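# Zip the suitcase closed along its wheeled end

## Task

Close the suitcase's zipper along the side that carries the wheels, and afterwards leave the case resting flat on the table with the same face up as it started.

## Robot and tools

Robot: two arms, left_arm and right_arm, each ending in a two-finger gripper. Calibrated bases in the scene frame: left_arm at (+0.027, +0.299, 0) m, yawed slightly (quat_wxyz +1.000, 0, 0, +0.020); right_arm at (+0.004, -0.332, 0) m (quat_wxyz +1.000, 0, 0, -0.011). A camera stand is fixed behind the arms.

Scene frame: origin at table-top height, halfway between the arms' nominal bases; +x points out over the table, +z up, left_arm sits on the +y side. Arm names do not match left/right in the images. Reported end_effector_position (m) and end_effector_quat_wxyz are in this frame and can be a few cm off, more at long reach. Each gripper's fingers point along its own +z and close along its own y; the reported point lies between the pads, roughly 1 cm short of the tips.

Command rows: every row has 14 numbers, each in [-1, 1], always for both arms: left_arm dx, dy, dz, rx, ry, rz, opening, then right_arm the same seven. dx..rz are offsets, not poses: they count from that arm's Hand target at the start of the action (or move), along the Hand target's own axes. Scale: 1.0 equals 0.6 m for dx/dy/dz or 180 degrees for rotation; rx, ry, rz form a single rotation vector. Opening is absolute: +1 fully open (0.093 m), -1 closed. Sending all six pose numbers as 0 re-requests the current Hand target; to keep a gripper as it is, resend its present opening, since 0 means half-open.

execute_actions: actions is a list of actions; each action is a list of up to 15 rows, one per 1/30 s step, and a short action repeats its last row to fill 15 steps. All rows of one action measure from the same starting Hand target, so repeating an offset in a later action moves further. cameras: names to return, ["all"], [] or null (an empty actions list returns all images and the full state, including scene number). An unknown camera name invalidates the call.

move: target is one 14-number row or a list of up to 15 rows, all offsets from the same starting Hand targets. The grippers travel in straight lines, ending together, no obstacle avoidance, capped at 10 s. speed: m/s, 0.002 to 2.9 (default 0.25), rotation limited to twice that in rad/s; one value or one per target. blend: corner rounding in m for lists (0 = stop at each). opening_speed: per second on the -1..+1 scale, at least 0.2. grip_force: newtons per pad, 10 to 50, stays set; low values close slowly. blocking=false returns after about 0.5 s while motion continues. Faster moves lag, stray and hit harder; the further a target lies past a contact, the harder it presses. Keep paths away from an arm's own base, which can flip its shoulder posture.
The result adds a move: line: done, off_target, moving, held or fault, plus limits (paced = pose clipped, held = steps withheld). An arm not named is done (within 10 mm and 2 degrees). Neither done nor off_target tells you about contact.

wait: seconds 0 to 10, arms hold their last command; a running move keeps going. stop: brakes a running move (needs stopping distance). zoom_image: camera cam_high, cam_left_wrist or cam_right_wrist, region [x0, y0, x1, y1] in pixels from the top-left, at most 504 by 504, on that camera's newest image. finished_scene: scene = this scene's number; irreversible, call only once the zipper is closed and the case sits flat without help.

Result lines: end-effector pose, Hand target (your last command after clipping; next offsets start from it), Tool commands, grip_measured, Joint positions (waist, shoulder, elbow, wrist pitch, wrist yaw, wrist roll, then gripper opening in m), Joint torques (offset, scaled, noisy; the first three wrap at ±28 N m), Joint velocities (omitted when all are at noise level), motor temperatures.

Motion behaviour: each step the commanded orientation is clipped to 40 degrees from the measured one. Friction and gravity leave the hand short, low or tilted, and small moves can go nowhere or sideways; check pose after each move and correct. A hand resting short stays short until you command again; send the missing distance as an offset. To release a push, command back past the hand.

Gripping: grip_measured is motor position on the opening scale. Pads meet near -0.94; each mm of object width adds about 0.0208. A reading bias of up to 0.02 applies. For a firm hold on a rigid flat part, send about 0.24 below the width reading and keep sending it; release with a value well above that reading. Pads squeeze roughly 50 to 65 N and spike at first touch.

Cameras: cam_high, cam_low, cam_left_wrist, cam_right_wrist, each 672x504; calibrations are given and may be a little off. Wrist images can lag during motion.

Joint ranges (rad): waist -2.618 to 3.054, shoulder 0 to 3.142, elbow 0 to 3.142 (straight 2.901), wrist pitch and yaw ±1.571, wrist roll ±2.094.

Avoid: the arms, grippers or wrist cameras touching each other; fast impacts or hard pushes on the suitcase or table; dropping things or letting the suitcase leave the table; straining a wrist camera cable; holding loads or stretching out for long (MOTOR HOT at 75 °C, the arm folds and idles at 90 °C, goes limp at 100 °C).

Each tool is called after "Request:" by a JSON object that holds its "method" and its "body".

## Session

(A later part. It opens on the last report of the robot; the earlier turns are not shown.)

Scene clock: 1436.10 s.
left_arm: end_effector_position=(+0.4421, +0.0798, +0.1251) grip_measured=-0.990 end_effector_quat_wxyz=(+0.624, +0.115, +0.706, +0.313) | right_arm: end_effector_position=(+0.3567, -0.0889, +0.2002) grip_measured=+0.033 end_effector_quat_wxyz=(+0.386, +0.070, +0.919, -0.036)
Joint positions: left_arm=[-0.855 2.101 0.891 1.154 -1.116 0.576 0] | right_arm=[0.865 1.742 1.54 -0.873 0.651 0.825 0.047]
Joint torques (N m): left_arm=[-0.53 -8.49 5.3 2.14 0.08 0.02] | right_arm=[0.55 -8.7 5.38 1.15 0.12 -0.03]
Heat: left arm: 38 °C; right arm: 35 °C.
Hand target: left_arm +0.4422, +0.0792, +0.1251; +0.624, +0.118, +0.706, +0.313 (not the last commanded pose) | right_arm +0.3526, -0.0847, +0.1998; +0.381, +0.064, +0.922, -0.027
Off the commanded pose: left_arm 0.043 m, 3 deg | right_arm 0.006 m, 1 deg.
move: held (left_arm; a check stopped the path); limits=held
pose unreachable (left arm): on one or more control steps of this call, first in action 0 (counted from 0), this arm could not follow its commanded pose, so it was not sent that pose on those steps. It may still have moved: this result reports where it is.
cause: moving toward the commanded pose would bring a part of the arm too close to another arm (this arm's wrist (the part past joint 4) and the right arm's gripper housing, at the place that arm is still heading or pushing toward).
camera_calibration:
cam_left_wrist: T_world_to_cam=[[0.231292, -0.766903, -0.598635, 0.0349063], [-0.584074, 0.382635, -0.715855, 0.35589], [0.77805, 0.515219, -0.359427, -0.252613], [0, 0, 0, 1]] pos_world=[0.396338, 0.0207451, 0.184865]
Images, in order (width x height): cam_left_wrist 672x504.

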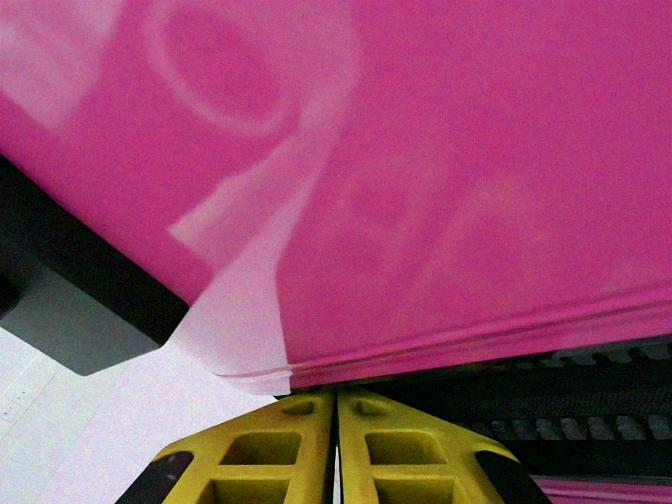

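Request:
{"method": "move", "body": {"target": [[0,0,0,0,0,0,-1,0,0,0,0,0,0,0.5],[0,0,0,0,0,0,-1,0,0,-0.15,0,0,0,0.5],[0,0,0,0,0,0,-1,-0.085,-0.303,-0.008,-0.389,-0.067,-0.298,-1],[0,0,0,0,0,0,-1,-0.085,-0.28,0.225,-0.389,-0.067,-0.298,-1]], "speed": 0.25, "blend": [0,0.02,0.03,0], "cameras": ["cam_high","cam_left_wrist","cam_right_wrist"]}}

Scene clock: 1455.53 s.
left_arm: end_effector_position=(+0.4404, +0.0766, +0.1266) grip_measured=-0.990 end_effector_quat_wxyz=(+0.631, +0.109, +0.706, +0.303) | right_arm: end_effector_position=(+0.3488, -0.0954, +0.2010) grip_measured=+0.497 end_effector_quat_wxyz=(+0.383, +0.075, +0.919, -0.058)
Joint positions: left_arm=[-0.862 2.101 0.891 1.164 -1.117 0.561 0] | right_arm=[0.88 1.742 1.55 -0.938 0.685 0.862 0.069]
Joint torques (N m): left_arm=[0.03 -8.54 5.29 1.97 0.11 0.13] | right_arm=[0.09 -7.97 5.64 1.08 0.26 -0.02]
Heat: left arm: 37 °C; right arm: 34 °C.
Hand target: left_arm +0.4422, +0.0791, +0.1251; +0.624, +0.119, +0.706, +0.313 | right_arm +0.3481, -0.0934, +0.2002; +0.381, +0.073, +0.920, -0.054 (not the last commanded pose)
Tool commands: left_gripper/opening=-1.0 right_gripper/opening=+0.5
Off the commanded pose: left_arm 0.004 m, 2 deg | right_arm 0.215 m, 92 deg.
move: held (right_arm; a check stopped the path); path passed 1 of 4 targets; target 3's new opening was not sent; limits=held
pose unreachable (right arm): on one or more control steps of this call, first in action 0 (counted from 0), this arm could not follow its commanded pose, so it was not sent that pose on those steps. It may still have moved: this result reports where it is.
cause: moving toward the commanded pose would bring a part of the arm too close to another arm (this arm's fingers and the left arm's wrist (the part past joint 4), 16 mm apart when this arm was first held).
camera_calibration:
cam_left_wrist: T_world_to_cam=[[0.232734, -0.781481, -0.578898, 0.0317592], [-0.57307, 0.37073, -0.730856, 0.355182], [0.785764, 0.501844, -0.361562, -0.251174], [0, 0, 0, 1]] pos_world=[0.393516, 0.0191928, 0.187157]
cam_right_wrist: T_world_to_cam=[[-0.177911, -0.981244, 0.0742156, -0.0482533], [-0.932072, 0.143848, -0.332489, 0.442025], [0.315577, -0.128328, -0.940182, 0.149409], [0, 0, 0, 1]] pos_world=[0.356264, -0.0917592, 0.291022]
Images, in order (width x height): cam_high 672x504, cam_left_wrist 672x504, cam_right_wrist 672x504.

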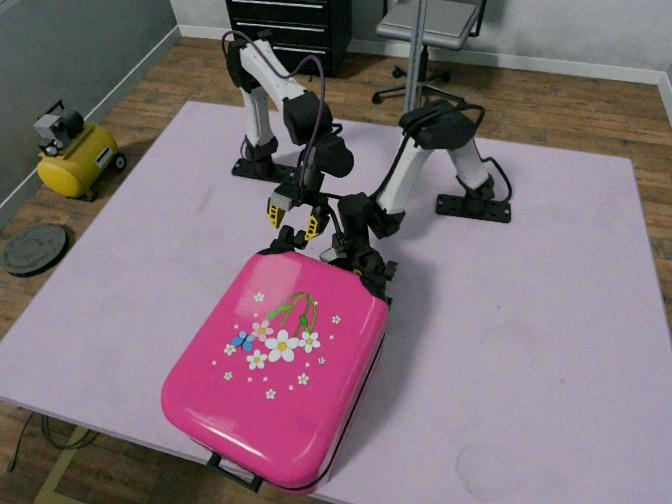

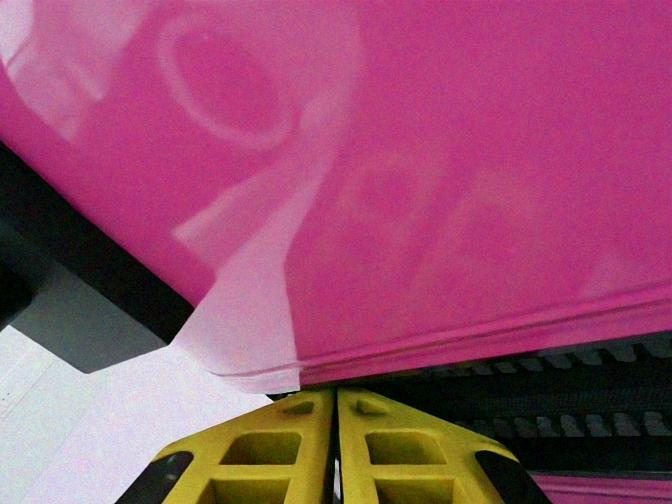

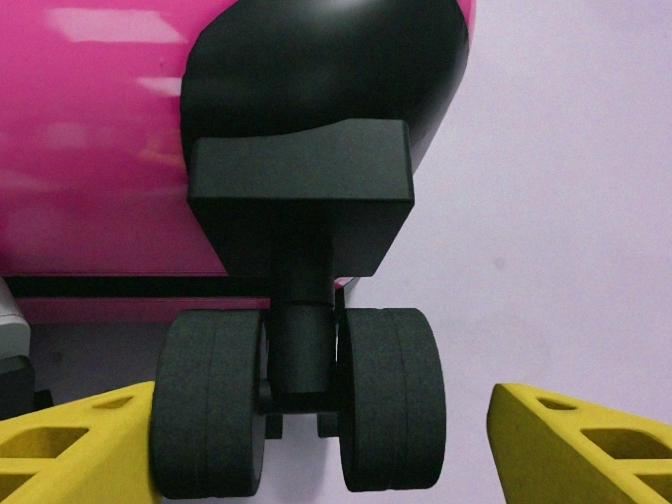

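Request:
{"method": "move", "body": {"target": [[0,0,0,0,0,0,-1,0,0,0,0,0,0,0.25],[0,0,0,0,0,0,-1,-0.08,-0.0,-0.1,0,0,0,0.25],[0,0,0,0,0,0,-1,-0.12,-0.2,-0.12,0,0,0,0.25]], "speed": 0.15, "blend": [0,0.02,0]}}

Scene clock: 1463.23 s.
left_arm: end_effector_position=(+0.4402, +0.0756, +0.1264) grip_measured=-0.990 end_effector_quat_wxyz=(+0.628, +0.117, +0.705, +0.308) | right_arm: end_effector_position=(+0.3274, -0.2058, +0.2997) grip_measured=+0.253 end_effector_quat_wxyz=(+0.368, +0.069, +0.925, -0.066)
Joint positions: left_arm=[-0.864 2.101 0.891 1.163 -1.114 0.579 0] | right_arm=[0.656 1.476 1.678 -1.226 0.567 0.621 0.057]
Joint torques (N m): left_arm=[0.24 -8.58 5.23 2.01 0.1 -0.03] | right_arm=[-0.55 -7.19 4.98 1.46 0.26 -0.09]
Heat: left arm: 37 °C; right arm: 34 °C.
Hand target: left_arm +0.4422, +0.0792, +0.1251; +0.624, +0.118, +0.706, +0.313 | right_arm +0.3276, -0.2069, +0.3071; +0.381, +0.072, +0.920, -0.054
Off the commanded pose: left_arm 0.004 m, 1 deg | right_arm 0.008 m, 2 deg.
move: done

Request:
{"method": "move", "body": {"target": [[0,0,0,0,0,0,-1,0,-0.1,0.05,-0.389,-0.067,-0.298,-1],[0,0,0,0,0,0,-1,0.032,-0.073,0.36,-0.389,-0.067,-0.298,-1]], "speed": 0.25, "blend": [0.03,0], "cameras": ["cam_high","cam_right_wrist"]}}

Scene clock: 1472.97 s.
left_arm: end_effector_position=(+0.4402, +0.0756, +0.1264) grip_measured=-0.990 end_effector_quat_wxyz=(+0.628, +0.117, +0.705, +0.308) | right_arm: end_effector_position=(+0.4464, -0.2845, +0.1334) grip_measured=-0.987 end_effector_quat_wxyz=(+0.357, -0.546, +0.692, +0.310)
Joint positions: left_arm=[-0.864 2.101 0.891 1.163 -1.114 0.579 0] | right_arm=[-0.193 2.214 1.877 -1.275 -0.985 -1.573 0]
Joint torques (N m): left_arm=[0.23 -8.55 5.23 2.03 0.11 -0.02] | right_arm=[0.5 -10.89 7.58 0.42 -0.76 0.07]
Heat: left arm: 37 °C; right arm: 34 °C.
Hand target: left_arm +0.4422, +0.0792, +0.1251; +0.624, +0.118, +0.706, +0.313 | right_arm +0.4563, -0.2816, +0.1435; +0.376, -0.552, +0.680, +0.301
Off the commanded pose: left_arm 0.004 m, 1 deg | right_arm 0.014 m, 3 deg.
move: off_target (right_arm)
camera_calibration:
cam_right_wrist: T_world_to_cam=[[0.977124, -0.212267, -0.0130964, -0.49664], [-0.189522, -0.841174, -0.506466, -0.0507923], [0.0964897, 0.497362, -0.862161, 0.296179], [0, 0, 0, 1]] pos_world=[0.447074, -0.295454, 0.223125]
Images, in order (width x height): cam_high 672x504, cam_right_wrist 672x504.

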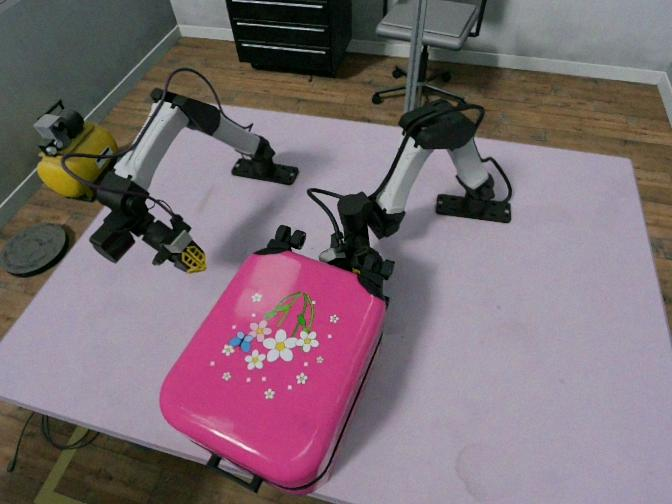

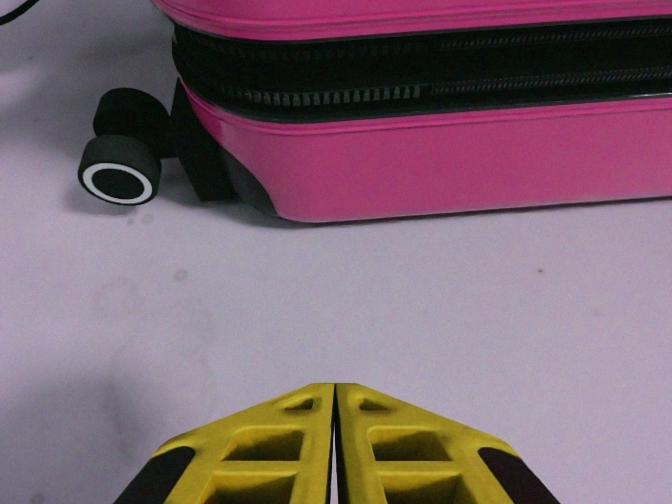

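Request:
{"method": "move", "body": {"target": [0,0,0,0,0,0,-1,-0.108,0.009,0.171,0,0,0,-1], "speed": 0.06, "cameras": ["cam_right_wrist"]}}

Scene clock: 1481.90 s.
left_arm: end_effector_position=(+0.4402, +0.0756, +0.1264) grip_measured=-0.990 end_effector_quat_wxyz=(+0.628, +0.118, +0.705, +0.308) | right_arm: end_effector_position=(+0.4754, -0.1676, +0.1186) grip_measured=-0.987 end_effector_quat_wxyz=(+0.352, -0.540, +0.695, +0.319)
Joint positions: left_arm=[-0.864 2.101 0.891 1.163 -1.114 0.58 0] | right_arm=[0.078 2.201 1.779 -0.814 -0.951 -1.092 0]
Joint torques (N m): left_arm=[0.24 -8.46 5.29 2.02 0.05 -0.06] | right_arm=[1.05 -16.47 4.85 1.13 -0.46 0.09]
Motor temperatures (°C): left_arm=[20 37 32 29 19 19 20] | right_arm=[19 35 32 33 18 19 22]
Heat: left arm: 37 °C; right arm: 35 °C.
Hand target: left_arm +0.4422, +0.0792, +0.1251; +0.624, +0.119, +0.706, +0.313 | right_arm +0.4763, -0.1618, +0.1432; +0.376, -0.552, +0.680, +0.301
Off the commanded pose: left_arm 0.004 m, 1 deg | right_arm 0.025 m, 4 deg.
move: off_target (right_arm)
camera_calibration:
cam_right_wrist: T_world_to_cam=[[0.976213, -0.213788, -0.0360816, -0.497482], [-0.202052, -0.836717, -0.508999, 0.0525154], [0.0786279, 0.504182, -0.860011, 0.231902], [0, 0, 0, 1]] pos_world=[0.478025, -0.179336, 0.208218]
Images, in order (width x height): cam_right_wrist 672x504.

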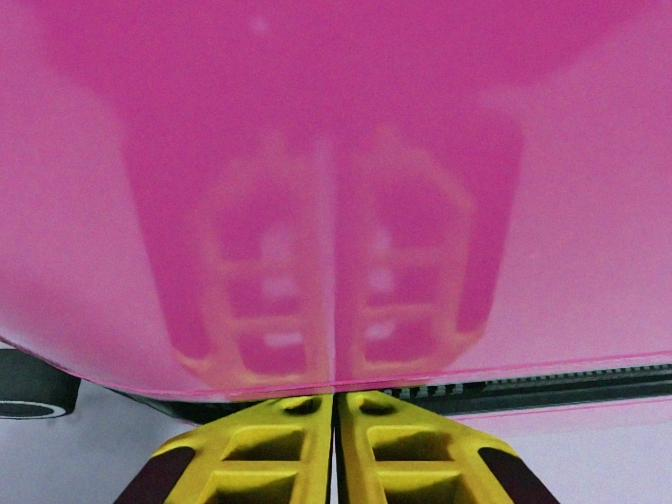

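Request:
{"method": "move", "body": {"target": [-0.043,-0.055,-0.029,0,0,0,-1,0,0,0,0,0,0,-1], "speed": 0.06, "cameras": ["cam_left_wrist","cam_right_wrist"]}}

Scene clock: 1487.17 s.
left_arm: end_effector_position=(+0.4353, +0.0415, +0.1264) grip_measured=-0.990 end_effector_quat_wxyz=(+0.619, +0.126, +0.706, +0.319) | right_arm: end_effector_position=(+0.4755, -0.1676, +0.1187) grip_measured=-0.987 end_effector_quat_wxyz=(+0.352, -0.540, +0.695, +0.319)
Joint positions: left_arm=[-0.933 2.147 1.005 1.064 -1.191 0.58 0] | right_arm=[0.078 2.201 1.779 -0.813 -0.951 -1.092 0]
Joint torques (N m): left_arm=[-1.02 -7.31 8.32 2.06 0 -0.14] | right_arm=[1.06 -16.39 4.85 1.1 -0.48 0.1]
Heat: left arm: 37 °C; right arm: 38 °C.
Hand target: left_arm +0.4379, +0.0341, +0.1269; +0.624, +0.119, +0.706, +0.313 | right_arm +0.4764, -0.1618, +0.1432; +0.376, -0.552, +0.680, +0.301
Off the commanded pose: left_arm 0.008 m, 1 deg | right_arm 0.025 m, 4 deg.
move: off_target (right_arm)
camera_calibration:
cam_left_wrist: T_world_to_cam=[[0.220767, -0.753262, -0.619563, 0.0146018], [-0.590981, 0.402029, -0.699367, 0.367659], [0.775888, 0.520547, -0.356409, -0.226713], [0, 0, 0, 1]] pos_world=[0.38996, -0.0187957, 0.185373]
cam_right_wrist: T_world_to_cam=[[0.976174, -0.214035, -0.0356916, -0.497589], [-0.202049, -0.836595, -0.509201, 0.0525787], [0.0791276, 0.50428, -0.859907, 0.231659], [0, 0, 0, 1]] pos_world=[0.478026, -0.179336, 0.208219]
Images, in order (width x height): cam_left_wrist 672x504, cam_right_wrist 672x504.

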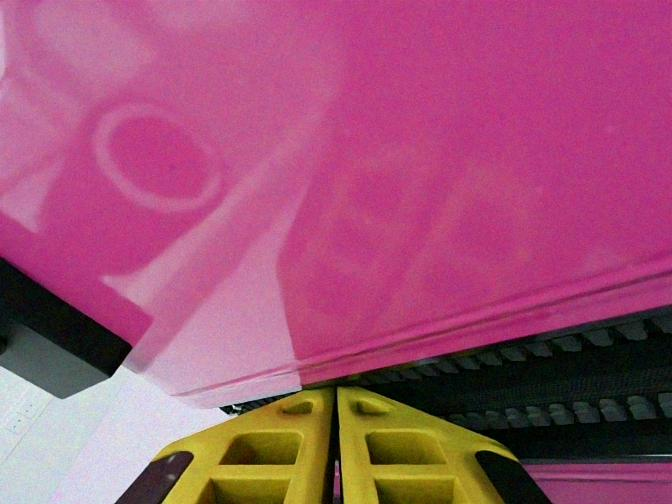

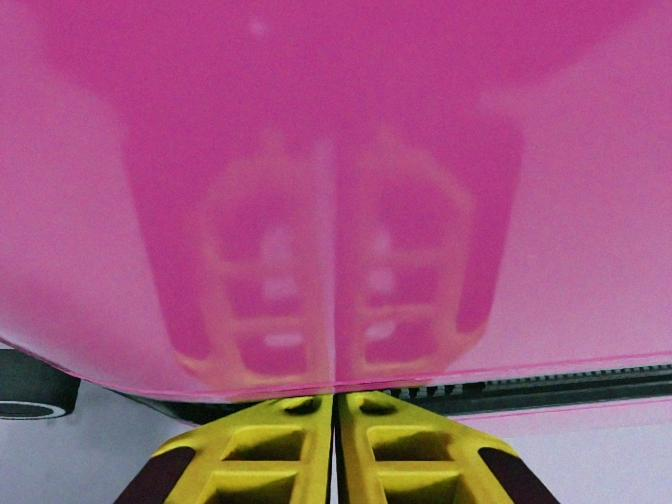

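Request:
{"method": "zoom_image", "body": {"camera": "cam_left_wrist", "region": [180, 360, 380, 460]}}

Scaled by 2.520 from the camera's 672x504 image, which has a finer 960x720 frame.

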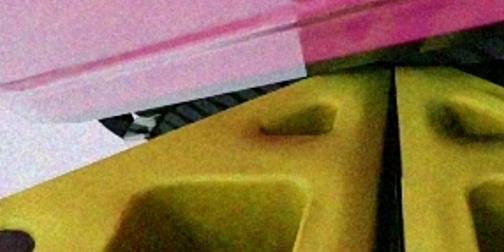

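Request:
{"method": "move", "body": {"target": [0,0,0,0,0,0,-0.4,0,0,0,0,0,0,-1], "cameras": ["cam_left_wrist"]}}

Scene clock: 1498.47 s.
left_arm: end_effector_position=(+0.4337, +0.0411, +0.1252) grip_measured=-0.402 end_effector_quat_wxyz=(+0.617, +0.125, +0.707, +0.323) | right_arm: end_effector_position=(+0.4759, -0.1673, +0.1189) grip_measured=-0.987 end_effector_quat_wxyz=(+0.352, -0.540, +0.695, +0.318)
Joint positions: left_arm=[-0.938 2.15 1.008 1.058 -1.204 0.58 0.026] | right_arm=[0.08 2.2 1.779 -0.81 -0.949 -1.089 0]
Joint torques (N m): left_arm=[-0.47 -7.69 8.21 2.08 0.12 -0.16] | right_arm=[0.91 -16.35 4.88 1.09 -0.49 0.08]
Motor temperatures (°C): left_arm=[20 36 33 29 19 19 20] | right_arm=[19 43 33 32 18 19 22]
Heat: left arm: 36 °C; right arm: 43 °C.
Hand target: left_arm +0.4379, +0.0340, +0.1270; +0.624, +0.118, +0.706, +0.313 | right_arm +0.4764, -0.1618, +0.1432; +0.376, -0.552, +0.680, +0.301
Off the commanded pose: left_arm 0.008 m, 2 deg | right_arm 0.025 m, 4 deg.
move: off_target (right_arm)
camera_calibration:
cam_left_wrist: T_world_to_cam=[[0.224882, -0.748132, -0.62428, 0.0124718], [-0.596314, 0.401032, -0.695401, 0.367819], [0.770609, 0.528651, -0.355937, -0.223897], [0, 0, 0, 1]] pos_world=[0.389068, -0.0198133, 0.183874]
Images, in order (width x height): cam_left_wrist 672x504.

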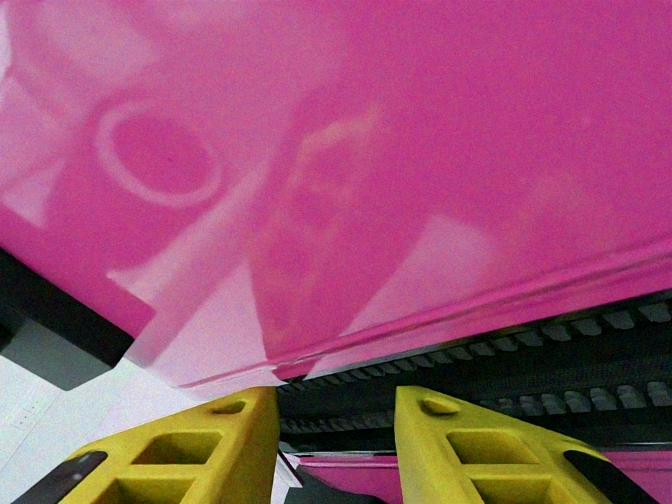

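Request:
{"method": "move", "body": {"target": [-0.015,0.02,-0.07,0,0,0,-0.4,0,0,0,0,0,0,-1], "speed": 0.12, "cameras": ["cam_left_wrist"]}}

Scene clock: 1502.10 s.
left_arm: end_effector_position=(+0.4064, +0.0375, +0.1303) grip_measured=-0.401 end_effector_quat_wxyz=(+0.609, +0.116, +0.708, +0.340) | right_arm: end_effector_position=(+0.4759, -0.1673, +0.1189) grip_measured=-0.987 end_effector_quat_wxyz=(+0.352, -0.540, +0.695, +0.318)
Joint positions: left_arm=[-1.005 2.111 0.978 1.024 -1.31 0.565 0.026] | right_arm=[0.08 2.2 1.779 -0.81 -0.948 -1.089 0]
Joint torques (N m): left_arm=[-2.91 -12.22 4.37 1.96 0.13 -0.19] | right_arm=[0.99 -16.42 4.9 1.1 -0.48 0.07]
Heat: left arm: 37 °C; right arm: 45 °C.
Hand target: left_arm +0.3968, +0.0260, +0.1421; +0.624, +0.119, +0.706, +0.313 | right_arm +0.4764, -0.1618, +0.1432; +0.376, -0.552, +0.680, +0.301
Off the commanded pose: left_arm 0.019 m, 4 deg | right_arm 0.025 m, 4 deg.
move: off_target (left_arm, right_arm)
camera_calibration:
cam_left_wrist: T_world_to_cam=[[0.252076, -0.730792, -0.634351, 0.00873516], [-0.613332, 0.386391, -0.688858, 0.363247], [0.748519, 0.562712, -0.350818, -0.192103], [0, 0, 0, 1]] pos_world=[0.364382, -0.0258733, 0.188374]
Images, in order (width x height): cam_left_wrist 672x504.

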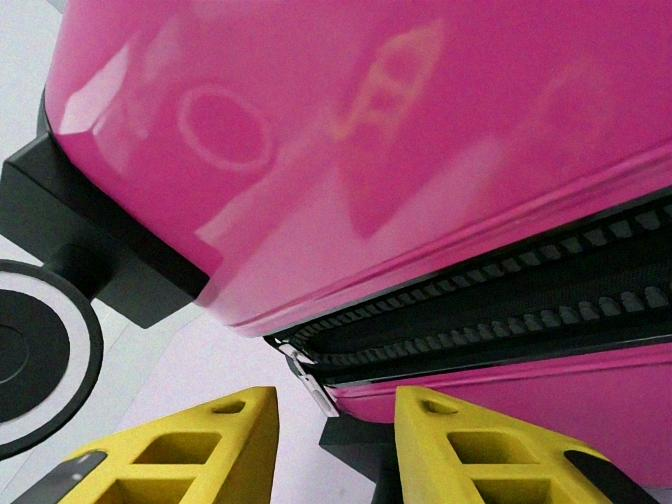

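Request:
{"method": "move", "body": {"target": [0.0235,0.012,0.076,0,0,0,-0.35,0,0,0,0,0,0,-1], "speed": 0.08, "cameras": ["cam_left_wrist"]}}

Scene clock: 1520.97 s.
left_arm: end_effector_position=(+0.4356, +0.0542, +0.1320) grip_measured=-0.351 end_effector_quat_wxyz=(+0.616, +0.117, +0.708, +0.324) | right_arm: end_effector_position=(+0.4759, -0.1673, +0.1189) grip_measured=-0.987 end_effector_quat_wxyz=(+0.352, -0.540, +0.695, +0.318)
Joint positions: left_arm=[-0.915 2.111 0.978 1.051 -1.194 0.571 0.028] | right_arm=[0.08 2.2 1.779 -0.81 -0.948 -1.089 0]
Joint torques (N m): left_arm=[-0.35 -9.28 4.78 2.27 0.25 -0.07] | right_arm=[1.02 -16.35 4.9 1.1 -0.49 0.07]
Motor temperatures (°C): left_arm=[21 43 32 30 19 19 20] | right_arm=[19 53 32 32 18 19 21]
Heat: left arm: 43 °C; right arm: 53 °C.
Hand target: left_arm +0.4361, +0.0529, +0.1338; +0.624, +0.119, +0.706, +0.313 | right_arm +0.4764, -0.1618, +0.1432; +0.376, -0.552, +0.680, +0.301
Off the commanded pose: left_arm 0.002 m, 2 deg | right_arm 0.025 m, 4 deg.
move: off_target (right_arm)
camera_calibration:
cam_left_wrist: T_world_to_cam=[[0.236636, -0.751795, -0.615474, 0.020025], [-0.599052, 0.385837, -0.701617, 0.371355], [0.764945, 0.534728, -0.359062, -0.22726], [0, 0, 0, 1]] pos_world=[0.391564, -0.00670525, 0.191274]
Images, in order (width x height): cam_left_wrist 672x504.

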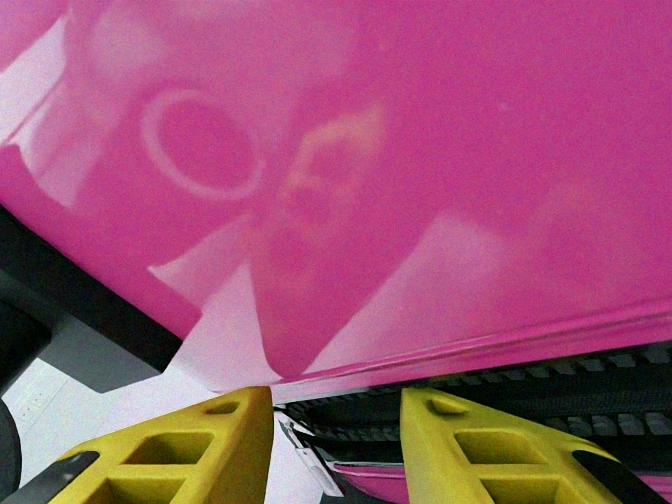

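Request:
{"method": "move", "body": {"target": [[0.0105,0.014,-0.064,0,0,0,-0.35,0.02,0,0.0125,0,0,0,-1],[0.051,0.073,-0.028,-0.055,0.038,0,-1,0.02,0,0.0125,0,0,0,-1]], "speed": 0.12, "cameras": ["cam_left_wrist","cam_right_wrist"]}}

Scene clock: 1548.53 s.
left_arm: end_effector_position=(+0.4065, +0.0928, +0.1260) grip_measured=-0.990 end_effector_quat_wxyz=(+0.585, +0.065, +0.712, +0.383) | right_arm: end_effector_position=(+0.4775, -0.1663, +0.1168) grip_measured=-0.987 end_effector_quat_wxyz=(+0.363, -0.541, +0.690, +0.316)
Joint positions: left_arm=[-0.931 2.076 0.879 1.082 -1.378 0.558 0] | right_arm=[0.08 2.193 1.747 -0.755 -0.957 -1.079 0]
Joint torques (N m): left_arm=[-0.23 -10.84 4.36 1.86 -0.13 -0.25] | right_arm=[0.94 -14.6 4.29 1.09 -0.4 -0.03]
Motor temperatures (°C): left_arm=[20 44 31 31 19 19 20] | right_arm=[19 58 32 31 18 19 21]
Heat: left arm: 44 °C; right arm: 58 °C.
Hand target: left_arm +0.4044, +0.0991, +0.1354; +0.589, +0.045, +0.712, +0.379 | right_arm +0.4764, -0.1619, +0.1289; +0.376, -0.552, +0.681, +0.301
Off the commanded pose: left_arm 0.011 m, 2 deg | right_arm 0.013 m, 3 deg.
move: off_target (left_arm, right_arm); target 2's new opening was sent with left_arm's hand 0.012 m and 2 deg from that target
camera_calibration:
cam_left_wrist: T_world_to_cam=[[0.35637, -0.685624, -0.63476, -0.000144685], [-0.65812, 0.298043, -0.691411, 0.365689], [0.663233, 0.664146, -0.345009, -0.200232], [0, 0, 0, 1]] pos_world=[0.373519, 0.0238932, 0.183668]
cam_right_wrist: T_world_to_cam=[[0.976013, -0.217121, -0.0160315, -0.502079], [-0.193354, -0.830616, -0.522199, 0.0514855], [0.100064, 0.512773, -0.852673, 0.219916], [0, 0, 0, 1]] pos_world=[0.477985, -0.179014, 0.206353]
Images, in order (width x height): cam_left_wrist 672x504, cam_right_wrist 672x504.

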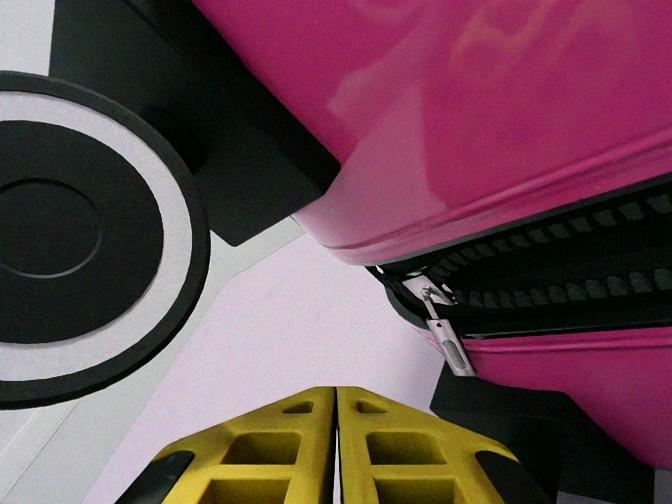

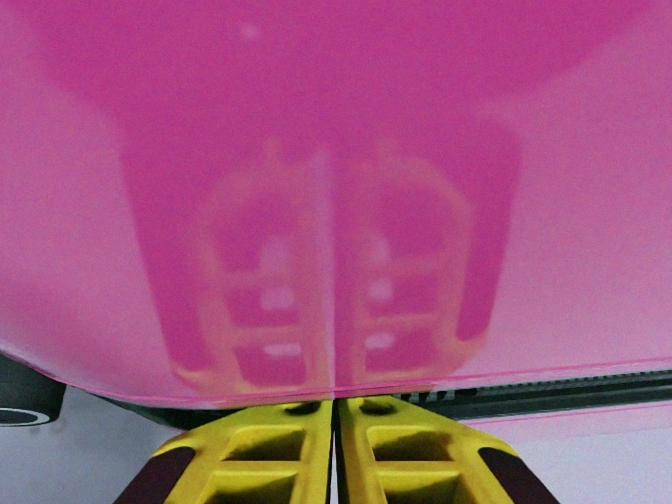

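Request:
{"method": "move", "body": {"target": [[0.008,-0.014,0.083,0,0,0,-1,0.0,0,0.0,0,0,0,-1]], "speed": 0.08, "cameras": ["cam_left_wrist"]}}

Scene clock: 1557.67 s.
left_arm: end_effector_position=(+0.4381, +0.1249, +0.1263) grip_measured=-0.990 end_effector_quat_wxyz=(+0.582, +0.041, +0.714, +0.388) | right_arm: end_effector_position=(+0.4780, -0.1663, +0.1170) grip_measured=-0.987 end_effector_quat_wxyz=(+0.364, -0.541, +0.689, +0.315)
Joint positions: left_arm=[-0.813 2.094 0.897 1.115 -1.303 0.567 0] | right_arm=[0.08 2.193 1.747 -0.752 -0.957 -1.079 0]
Joint torques (N m): left_arm=[0.51 -6.26 8.17 2.04 0.33 0.03] | right_arm=[0.98 -14.69 4.22 1.07 -0.39 -0.02]
Motor temperatures (°C): left_arm=[20 46 31 30 19 19 20] | right_arm=[19 59 31 31 18 19 21]
Heat: left arm: 46 °C; right arm: 59 °C.
Hand target: left_arm +0.4496, +0.1197, +0.1258; +0.589, +0.045, +0.712, +0.379 | right_arm +0.4764, -0.1619, +0.1289; +0.376, -0.552, +0.680, +0.301
Off the commanded pose: left_arm 0.013 m, 1 deg | right_arm 0.013 m, 3 deg.
move: off_target (left_arm, right_arm)
camera_calibration:
cam_left_wrist: T_world_to_cam=[[0.393682, -0.683665, -0.614505, -0.00847429], [-0.660683, 0.254363, -0.706256, 0.385518], [0.63915, 0.684033, -0.351547, -0.233545], [0, 0, 0, 1]] pos_world=[0.407312, 0.0558974, 0.184965]
Images, in order (width x height): cam_left_wrist 672x504.

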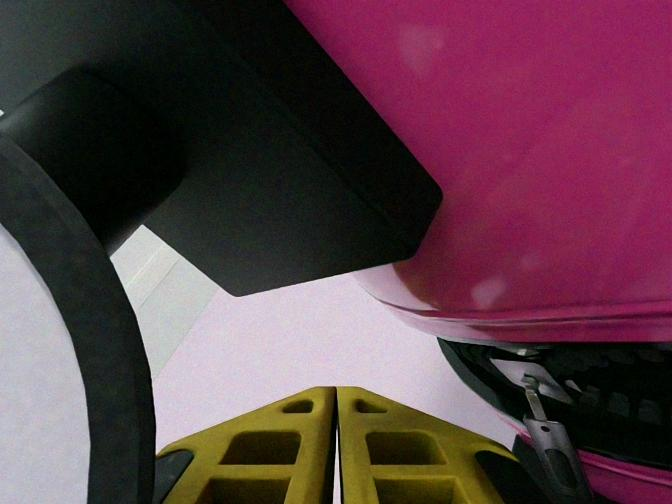

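Request:
{"method": "move", "body": {"target": [[0.034,-0.016,0.005,0,0,0,-1,0.0,0,0.0,0,0,0,-1],[0.0235,-0.029,0.034,0,0,0,-1,0.0,0,0.0,0,0,0,-1]], "speed": 0.08, "cameras": ["cam_left_wrist"]}}

Scene clock: 1574.87 s.
left_arm: end_effector_position=(+0.4597, +0.1250, +0.1147) grip_measured=-0.990 end_effector_quat_wxyz=(+0.604, +0.020, +0.708, +0.365) | right_arm: end_effector_position=(+0.4765, -0.1656, +0.1123) grip_measured=-0.987 end_effector_quat_wxyz=(+0.359, -0.542, +0.693, +0.312)
Joint positions: left_arm=[-0.772 2.192 0.953 1.23 -1.247 0.562 0] | right_arm=[0.084 2.193 1.736 -0.748 -0.944 -1.078 0]
Joint torques (N m): left_arm=[0.79 -6.27 7.64 1.52 0.35 0.15] | right_arm=[0.59 -14.74 4.97 1.04 -0.53 -0.03]
Motor temperatures (°C): left_arm=[20 42 32 31 19 19 20] | right_arm=[19 59 31 31 18 19 21]
Heat: left arm: 42 °C; right arm: 59 °C.
Hand target: left_arm +0.4699, +0.1246, +0.1037; +0.589, +0.045, +0.712, +0.379 | right_arm +0.4765, -0.1620, +0.1290; +0.376, -0.552, +0.681, +0.301
Off the commanded pose: left_arm 0.015 m, 4 deg | right_arm 0.017 m, 3 deg.
move: off_target (left_arm, right_arm)
camera_calibration:
cam_left_wrist: T_world_to_cam=[[0.414304, -0.721889, -0.554282, -0.03554], [-0.618457, 0.223506, -0.753363, 0.381461], [0.66773, 0.654921, -0.353857, -0.260685], [0, 0, 0, 1]] pos_world=[0.424709, 0.0598134, 0.175434]
Images, in order (width x height): cam_left_wrist 672x504.

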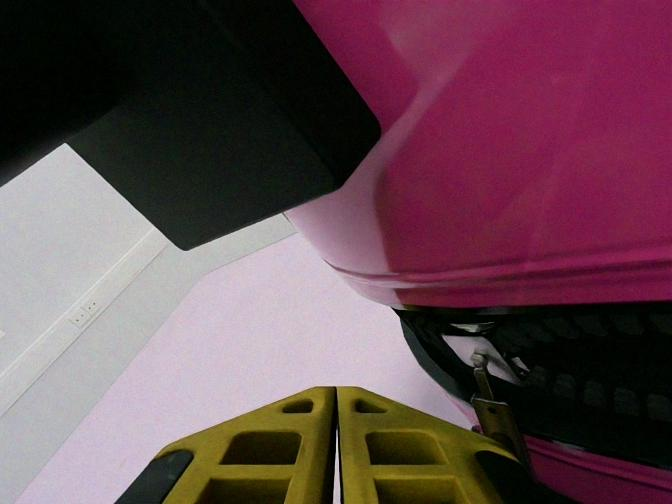

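Request:
{"method": "move", "body": {"target": [-0.055,-0.063,-0.05,0,0,0,-1,0.0,0,0.0,0,0,0,-1], "speed": 0.06, "cameras": ["cam_left_wrist"]}}

Scene clock: 1583.33 s.
left_arm: end_effector_position=(+0.4599, +0.0770, +0.1149) grip_measured=-0.990 end_effector_quat_wxyz=(+0.596, +0.019, +0.709, +0.376) | right_arm: end_effector_position=(+0.4766, -0.1660, +0.1123) grip_measured=-0.987 end_effector_quat_wxyz=(+0.359, -0.541, +0.694, +0.312)
Joint positions: left_arm=[-0.859 2.271 1.133 1.107 -1.354 0.56 0] | right_arm=[0.083 2.193 1.736 -0.748 -0.944 -1.076 0]
Joint torques (N m): left_arm=[-0.58 -7.51 8.81 1.37 0.34 0.07] | right_arm=[0.59 -14.72 5.04 1.04 -0.52 -0.06]
Motor temperatures (°C): left_arm=[20 40 33 30 19 19 20] | right_arm=[19 59 30 30 18 19 21]
Heat: left arm: 40 °C; right arm: 59 °C.
Hand target: left_arm +0.4680, +0.0662, +0.1084; +0.589, +0.045, +0.712, +0.379 | right_arm +0.4765, -0.1620, +0.1290; +0.376, -0.552, +0.681, +0.301
Off the commanded pose: left_arm 0.015 m, 3 deg | right_arm 0.017 m, 3 deg.
move: off_target (left_arm, right_arm)
camera_calibration:
cam_left_wrist: T_world_to_cam=[[0.422334, -0.705631, -0.568963, -0.0734577], [-0.631845, 0.220886, -0.742954, 0.397675], [0.649927, 0.673272, -0.352562, -0.222708], [0, 0, 0, 1]] pos_world=[0.427037, 0.0102682, 0.175141]
Images, in order (width x height): cam_left_wrist 672x504.

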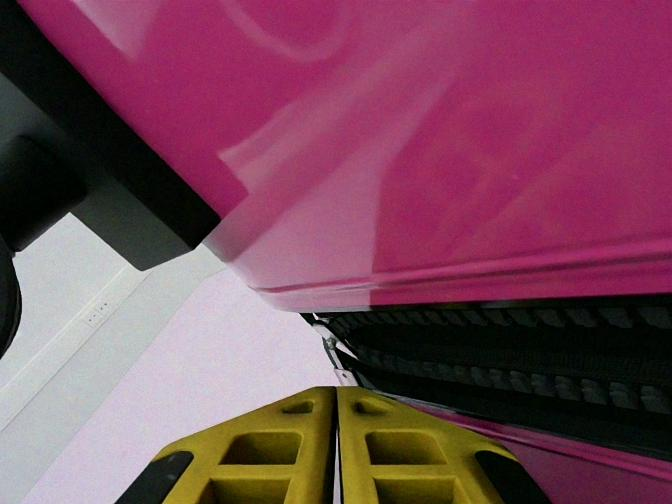

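Request:
{"method": "move", "body": {"target": [[0,0,-0.03,0,0,0,-1,0.0,0,0.0,0,0,0,-1],[0,0,-0.03,0,0,0,-0.4,0.0,0,0.0,0,0,0,-1]], "speed": 0.06, "cameras": ["cam_left_wrist"]}}

Scene clock: 1592.03 s.
left_arm: end_effector_position=(+0.4506, +0.0612, +0.1086) grip_measured=-0.401 end_effector_quat_wxyz=(+0.588, +0.053, +0.712, +0.381) | right_arm: end_effector_position=(+0.4766, -0.1660, +0.1123) grip_measured=-0.987 end_effector_quat_wxyz=(+0.359, -0.541, +0.694, +0.312)
Joint positions: left_arm=[-0.898 2.271 1.133 1.049 -1.357 0.564 0.026] | right_arm=[0.083 2.193 1.736 -0.748 -0.944 -1.076 0]
Joint torques (N m): left_arm=[-0.72 -8.77 7.68 1.76 -0.09 -0.15] | right_arm=[0.64 -14.65 4.98 1.04 -0.52 -0.04]
Motor temperatures (°C): left_arm=[20 39 34 29 19 19 20] | right_arm=[19 60 30 30 18 19 21]
Heat: left arm: 39 °C; right arm: 60 °C.
Hand target: left_arm +0.4523, +0.0575, +0.1088; +0.589, +0.045, +0.712, +0.379 | right_arm +0.4765, -0.1620, +0.1290; +0.376, -0.552, +0.681, +0.301
Off the commanded pose: left_arm 0.004 m, 1 deg | right_arm 0.017 m, 3 deg.
move: off_target (right_arm)
camera_calibration:
cam_left_wrist: T_world_to_cam=[[0.373116, -0.692028, -0.617966, -0.0575764], [-0.652357, 0.277926, -0.705115, 0.392186], [0.659708, 0.666224, -0.34775, -0.212778], [0, 0, 0, 1]] pos_world=[0.417699, -0.00708535, 0.166963]
Images, in order (width x height): cam_left_wrist 672x504.

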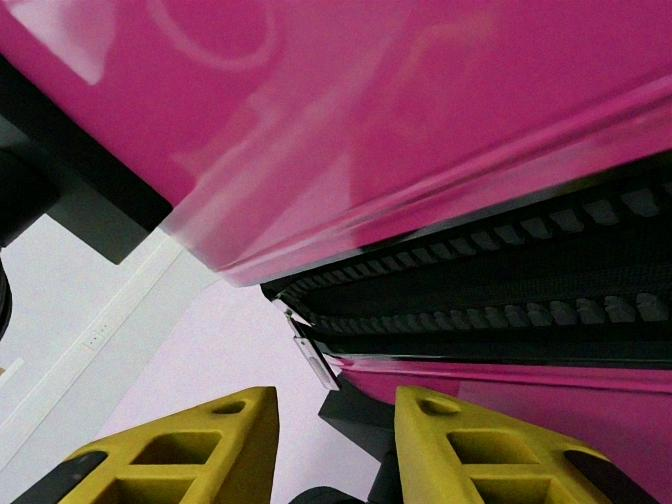

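Request:
{"method": "move", "body": {"target": [0.008,0.01,0.056,0,0,0,-0.35,0.0,0,0.0,0,0,0,-1], "speed": 0.06, "cameras": ["cam_left_wrist"]}}

Scene clock: 1599.53 s.
left_arm: end_effector_position=(+0.4661, +0.0751, +0.1084) grip_measured=-0.351 end_effector_quat_wxyz=(+0.587, +0.053, +0.713, +0.380) | right_arm: end_effector_position=(+0.4767, -0.1662, +0.1120) grip_measured=-0.987 end_effector_quat_wxyz=(+0.358, -0.541, +0.694, +0.311)
Joint positions: left_arm=[-0.848 2.271 1.133 1.054 -1.307 0.567 0.028] | right_arm=[0.083 2.193 1.736 -0.748 -0.942 -1.076 0]
Joint torques (N m): left_arm=[1.7 -8.34 7.65 2.03 0.24 0] | right_arm=[0.64 -14.75 5.08 1.04 -0.55 -0.05]
Motor temperatures (°C): left_arm=[20 39 34 29 19 19 20] | right_arm=[19 60 30 30 18 19 21]
Heat: left arm: 39 °C; right arm: 60 °C.
Hand target: left_arm +0.4779, +0.0806, +0.1078; +0.589, +0.045, +0.712, +0.379 | right_arm +0.4764, -0.1620, +0.1290; +0.376, -0.552, +0.680, +0.301
Off the commanded pose: left_arm 0.013 m, 1 deg | right_arm 0.017 m, 3 deg.
move: off_target (left_arm, right_arm)
camera_calibration:
cam_left_wrist: T_world_to_cam=[[0.371816, -0.694688, -0.615761, -0.053259], [-0.653116, 0.275618, -0.705318, 0.3989], [0.659691, 0.664412, -0.351232, -0.231731], [0, 0, 0, 1]] pos_world=[0.433202, 0.00702253, 0.167165]
Images, in order (width x height): cam_left_wrist 672x504.

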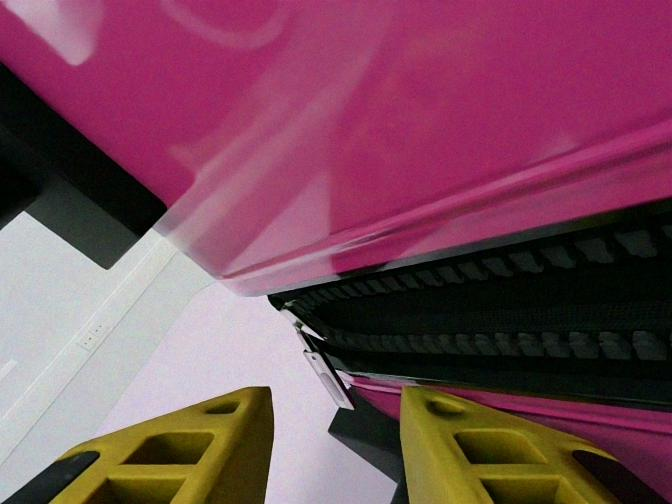

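Request:
{"method": "move", "body": {"target": [[-0.012,0.006,-0.03,0,0,0,-0.5,0.0,0,0.0,0,0,0,-1],[-0.012,0.006,0.015,0,0,0,-0.5,0.0,0,0.0,0,0,0,-1]], "speed": 0.06, "cameras": ["cam_left_wrist"]}}

Scene clock: 1607.47 s.
left_arm: end_effector_position=(+0.4732, +0.0769, +0.1089) grip_measured=-0.498 end_effector_quat_wxyz=(+0.588, +0.061, +0.713, +0.377) | right_arm: end_effector_position=(+0.4767, -0.1662, +0.1120) grip_measured=-0.987 end_effector_quat_wxyz=(+0.358, -0.541, +0.694, +0.311)
Joint positions: left_arm=[-0.831 2.271 1.14 1.046 -1.275 0.575 0.021] | right_arm=[0.083 2.193 1.736 -0.748 -0.942 -1.076 0]
Joint torques (N m): left_arm=[1.98 -9.58 8.81 1.88 0.13 -0.02] | right_arm=[0.55 -14.78 5 1.04 -0.55 -0.05]
Motor temperatures (°C): left_arm=[20 39 34 29 19 19 20] | right_arm=[19 60 30 30 18 19 21]
Heat: left arm: 39 °C; right arm: 60 °C.
Hand target: left_arm +0.4865, +0.0837, +0.1156; +0.589, +0.045, +0.712, +0.379 | right_arm +0.4764, -0.1620, +0.1290; +0.376, -0.552, +0.680, +0.301
Off the commanded pose: left_arm 0.016 m, 2 deg | right_arm 0.017 m, 3 deg.
move: off_target (left_arm, right_arm)
camera_calibration:
cam_left_wrist: T_world_to_cam=[[0.357532, -0.696112, -0.622574, -0.0467289], [-0.653687, 0.28957, -0.699173, 0.401839], [0.666982, 0.656945, -0.351509, -0.240374], [0, 0, 0, 1]] pos_world=[0.439709, 0.00902384, 0.167369]
Images, in order (width x height): cam_left_wrist 672x504.

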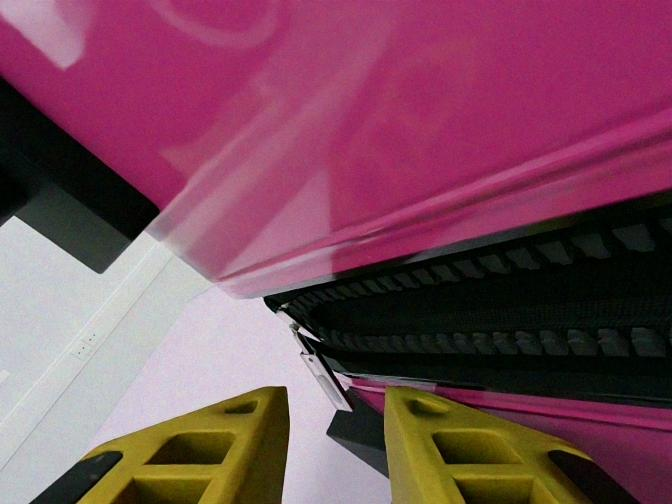

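Request:
{"method": "move", "body": {"target": [[0.0,0.0,-0.06,0,0,0,-0.5,0.0,0,0.0,0,0,0,-1],[-0.018,0.010,-0.055,0,0,0,-0.5,0.0,0,0.0,0,0,0,-1]], "speed": 0.08, "cameras": ["cam_left_wrist","cam_high"]}}

Scene clock: 1613.23 s.
left_arm: end_effector_position=(+0.4569, +0.0635, +0.1101) grip_measured=-0.498 end_effector_quat_wxyz=(+0.580, +0.070, +0.713, +0.388) | right_arm: end_effector_position=(+0.4767, -0.1662, +0.1120) grip_measured=-0.987 end_effector_quat_wxyz=(+0.358, -0.541, +0.694, +0.311)
Joint positions: left_arm=[-0.882 2.259 1.14 1.005 -1.332 0.576 0.021] | right_arm=[0.083 2.193 1.736 -0.748 -0.942 -1.076 0]
Joint torques (N m): left_arm=[0.06 -12.98 6.37 1.82 -0.03 -0.2] | right_arm=[0.58 -14.76 4.94 1.05 -0.54 -0.04]
Motor temperatures (°C): left_arm=[20 40 34 30 19 19 20] | right_arm=[19 60 30 29 18 19 21]
Heat: left arm: 40 °C; right arm: 60 °C.
Hand target: left_arm +0.4587, +0.0665, +0.1284; +0.589, +0.045, +0.712, +0.379 | right_arm +0.4764, -0.1620, +0.1290; +0.376, -0.552, +0.680, +0.301
Off the commanded pose: left_arm 0.019 m, 3 deg | right_arm 0.018 m, 3 deg.
move: off_target (left_arm, right_arm)
camera_calibration:
cam_left_wrist: T_world_to_cam=[[0.35124, -0.677829, -0.645893, -0.0452355], [-0.66662, 0.303362, -0.680873, 0.39896], [0.657456, 0.669715, -0.345302, -0.21735], [0, 0, 0, 1]] pos_world=[0.424741, -0.00612909, 0.167373]
Images, in order (width x height): cam_high 672x504, cam_left_wrist 672x504.

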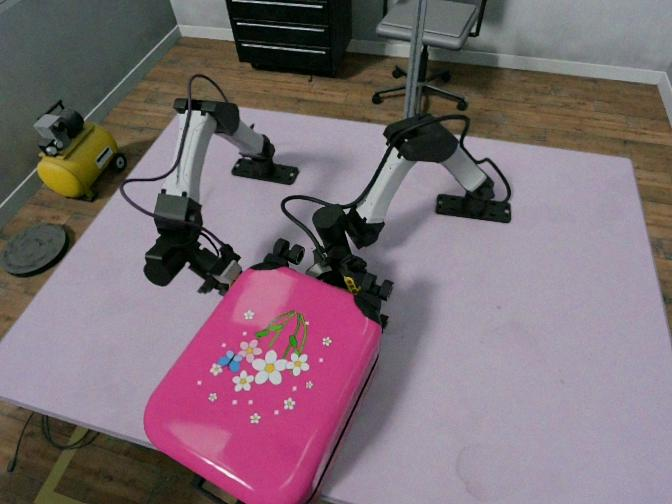

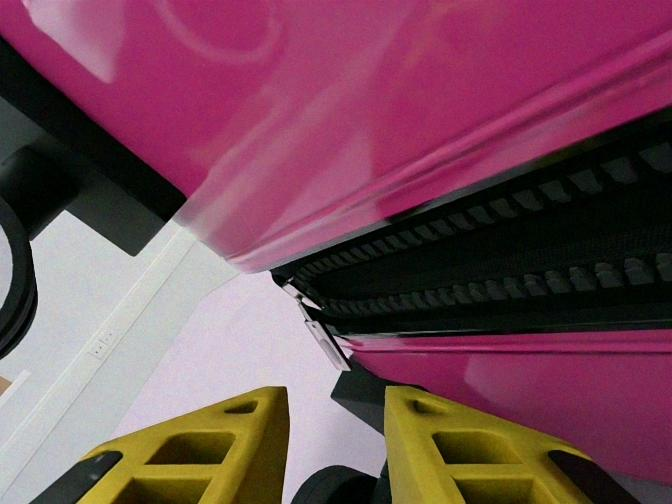

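Request:
{"method": "move", "body": {"target": [[0.029,0.045,-0.083,0,0,0,-0.5,0.0,0,0.0,0,0,0,-1],[0.065,0.097,-0.009,0,0,0,-1,0.0,0,0.0,0,0,0,-1]], "speed": 0.12, "cameras": ["cam_left_wrist"]}}

Scene clock: 1640.43 s.
left_arm: end_effector_position=(+0.4212, +0.1236, +0.1246) grip_measured=-0.990 end_effector_quat_wxyz=(+0.579, +0.050, +0.714, +0.390) | right_arm: end_effector_position=(+0.4767, -0.1662, +0.1120) grip_measured=-0.987 end_effector_quat_wxyz=(+0.358, -0.541, +0.694, +0.311)
Joint positions: left_arm=[-0.848 2.063 0.841 1.116 -1.328 0.561 0] | right_arm=[0.083 2.193 1.736 -0.748 -0.942 -1.076 0]
Joint torques (N m): left_arm=[-0.4 -10.11 3.79 2.15 0.14 -0.06] | right_arm=[0.66 -14.74 4.97 1.03 -0.55 -0.04]
Motor temperatures (°C): left_arm=[20 44 33 30 19 19 20] | right_arm=[19 61 30 29 18 19 21]
Heat: left arm: 44 °C; right arm: 61 °C.
Hand target: left_arm +0.4200, +0.1250, +0.1317; +0.589, +0.045, +0.712, +0.379 | right_arm +0.4764, -0.1620, +0.1290; +0.376, -0.552, +0.680, +0.301
Off the commanded pose: left_arm 0.007 m, 2 deg | right_arm 0.018 m, 3 deg.
move: off_target (right_arm)
camera_calibration:
cam_left_wrist: T_world_to_cam=[[0.380397, -0.679354, -0.627516, 0.0029815], [-0.666316, 0.269218, -0.695374, 0.372656], [0.641344, 0.682642, -0.350255, -0.22337], [0, 0, 0, 1]] pos_world=[0.39043, 0.0541818, 0.18277]
Images, in order (width x height): cam_left_wrist 672x504.

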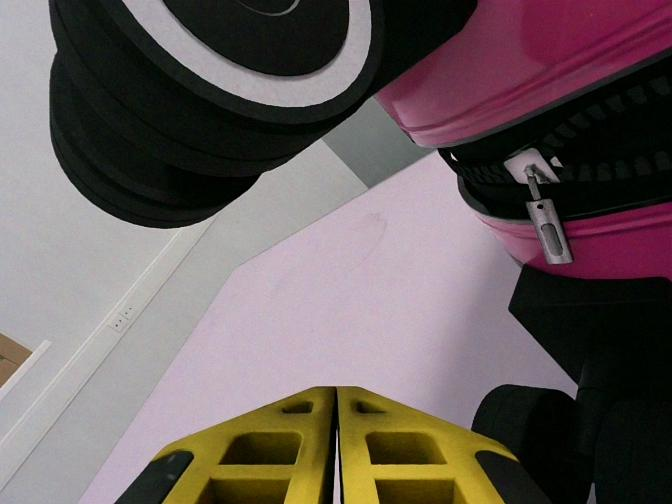

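Request:
{"method": "move", "body": {"target": [[0.018,0.049,-0.125,0,0,0,-1,0.029,0.0205,-0.205,0,0,0,-1],[-0.246,0.197,-0.113,0.268,0.159,-0.099,0.5,-0.21,0.2225,-0.267,0.3725,0.0576,0.3,0.5],[-0.246,0.197,-0.113,0.268,0.159,-0.099,0.5,-0.28,0.207,-0.125,0.3725,0.0576,0.3,0.5]], "speed": 0.25, "blend": [0.02,0.02,0], "cameras": ["cam_left_wrist","cam_right_wrist","cam_low"]}}

Scene clock: 1666.43 s.
left_arm: end_effector_position=(+0.3597, +0.0997, +0.3223) grip_measured=+0.498 end_effector_quat_wxyz=(+0.391, +0.081, +0.916, -0.035) | right_arm: end_effector_position=(+0.3568, -0.1097, +0.2995) grip_measured=+0.497 end_effector_quat_wxyz=(+0.369, +0.053, +0.927, -0.032)
Joint positions: left_arm=[-0.736 1.509 1.75 -1.076 -0.365 -0.377 0.069] | right_arm=[0.808 1.785 2.016 -1.286 0.585 0.742 0.069]
Joint torques (N m): left_arm=[0.06 -3.43 9.16 1.65 0.01 -0.07] | right_arm=[-0.03 -7.45 7.99 1.16 0.44 0.14]
Motor temperatures (°C): left_arm=[20 43 32 30 19 19 20] | right_arm=[19 58 30 29 18 19 21]
Heat: left arm: 43 °C; right arm: 58 °C.
Hand target: left_arm +0.3602, +0.1004, +0.3218; +0.381, +0.080, +0.920, -0.034 | right_arm +0.3595, -0.1096, +0.3102; +0.382, +0.064, +0.922, -0.027
Off the commanded pose: left_arm 0.001 m, 1 deg | right_arm 0.011 m, 2 deg.
move: off_target (right_arm); blend cut to 0 m at target 2; target 2's new opening was sent with right_arm's hand 0.011 m and 2 deg from that target
camera_calibration:
cam_left_wrist: T_world_to_cam=[[-0.181536, -0.983277, -0.0145454, 0.169105], [-0.917246, 0.174641, -0.357994, 0.46657], [0.354547, -0.0516472, -0.933611, 0.265985], [0, 0, 0, 1]] pos_world=[0.364354, 0.0985318, 0.417815]
cam_right_wrist: T_world_to_cam=[[-0.117032, -0.992025, 0.0467967, -0.0828424], [-0.948866, 0.0977815, -0.300155, 0.475551], [0.293185, -0.0795316, -0.952742, 0.254789], [0, 0, 0, 1]] pos_world=[0.366839, -0.108418, 0.389364]
Images, in order (width x height): cam_low 672x504, cam_left_wrist 672x504, cam_right_wrist 672x504.

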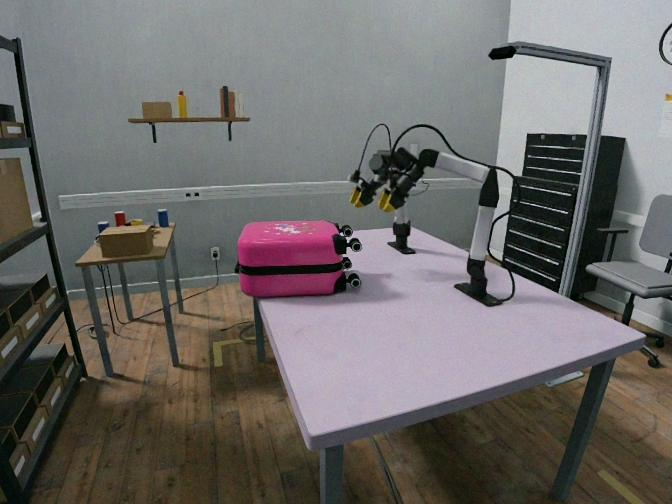

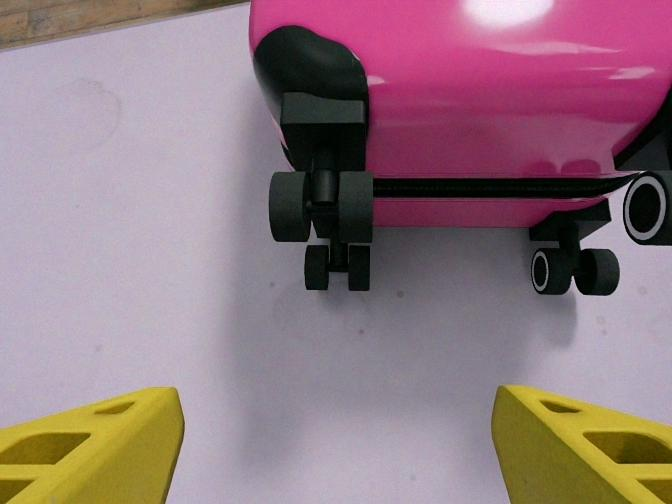

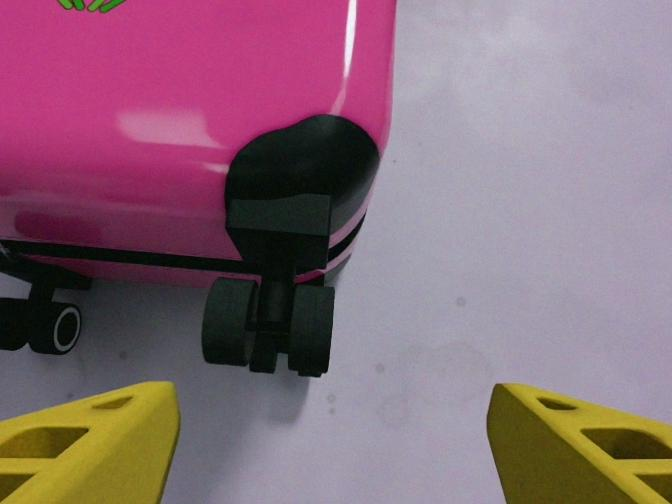

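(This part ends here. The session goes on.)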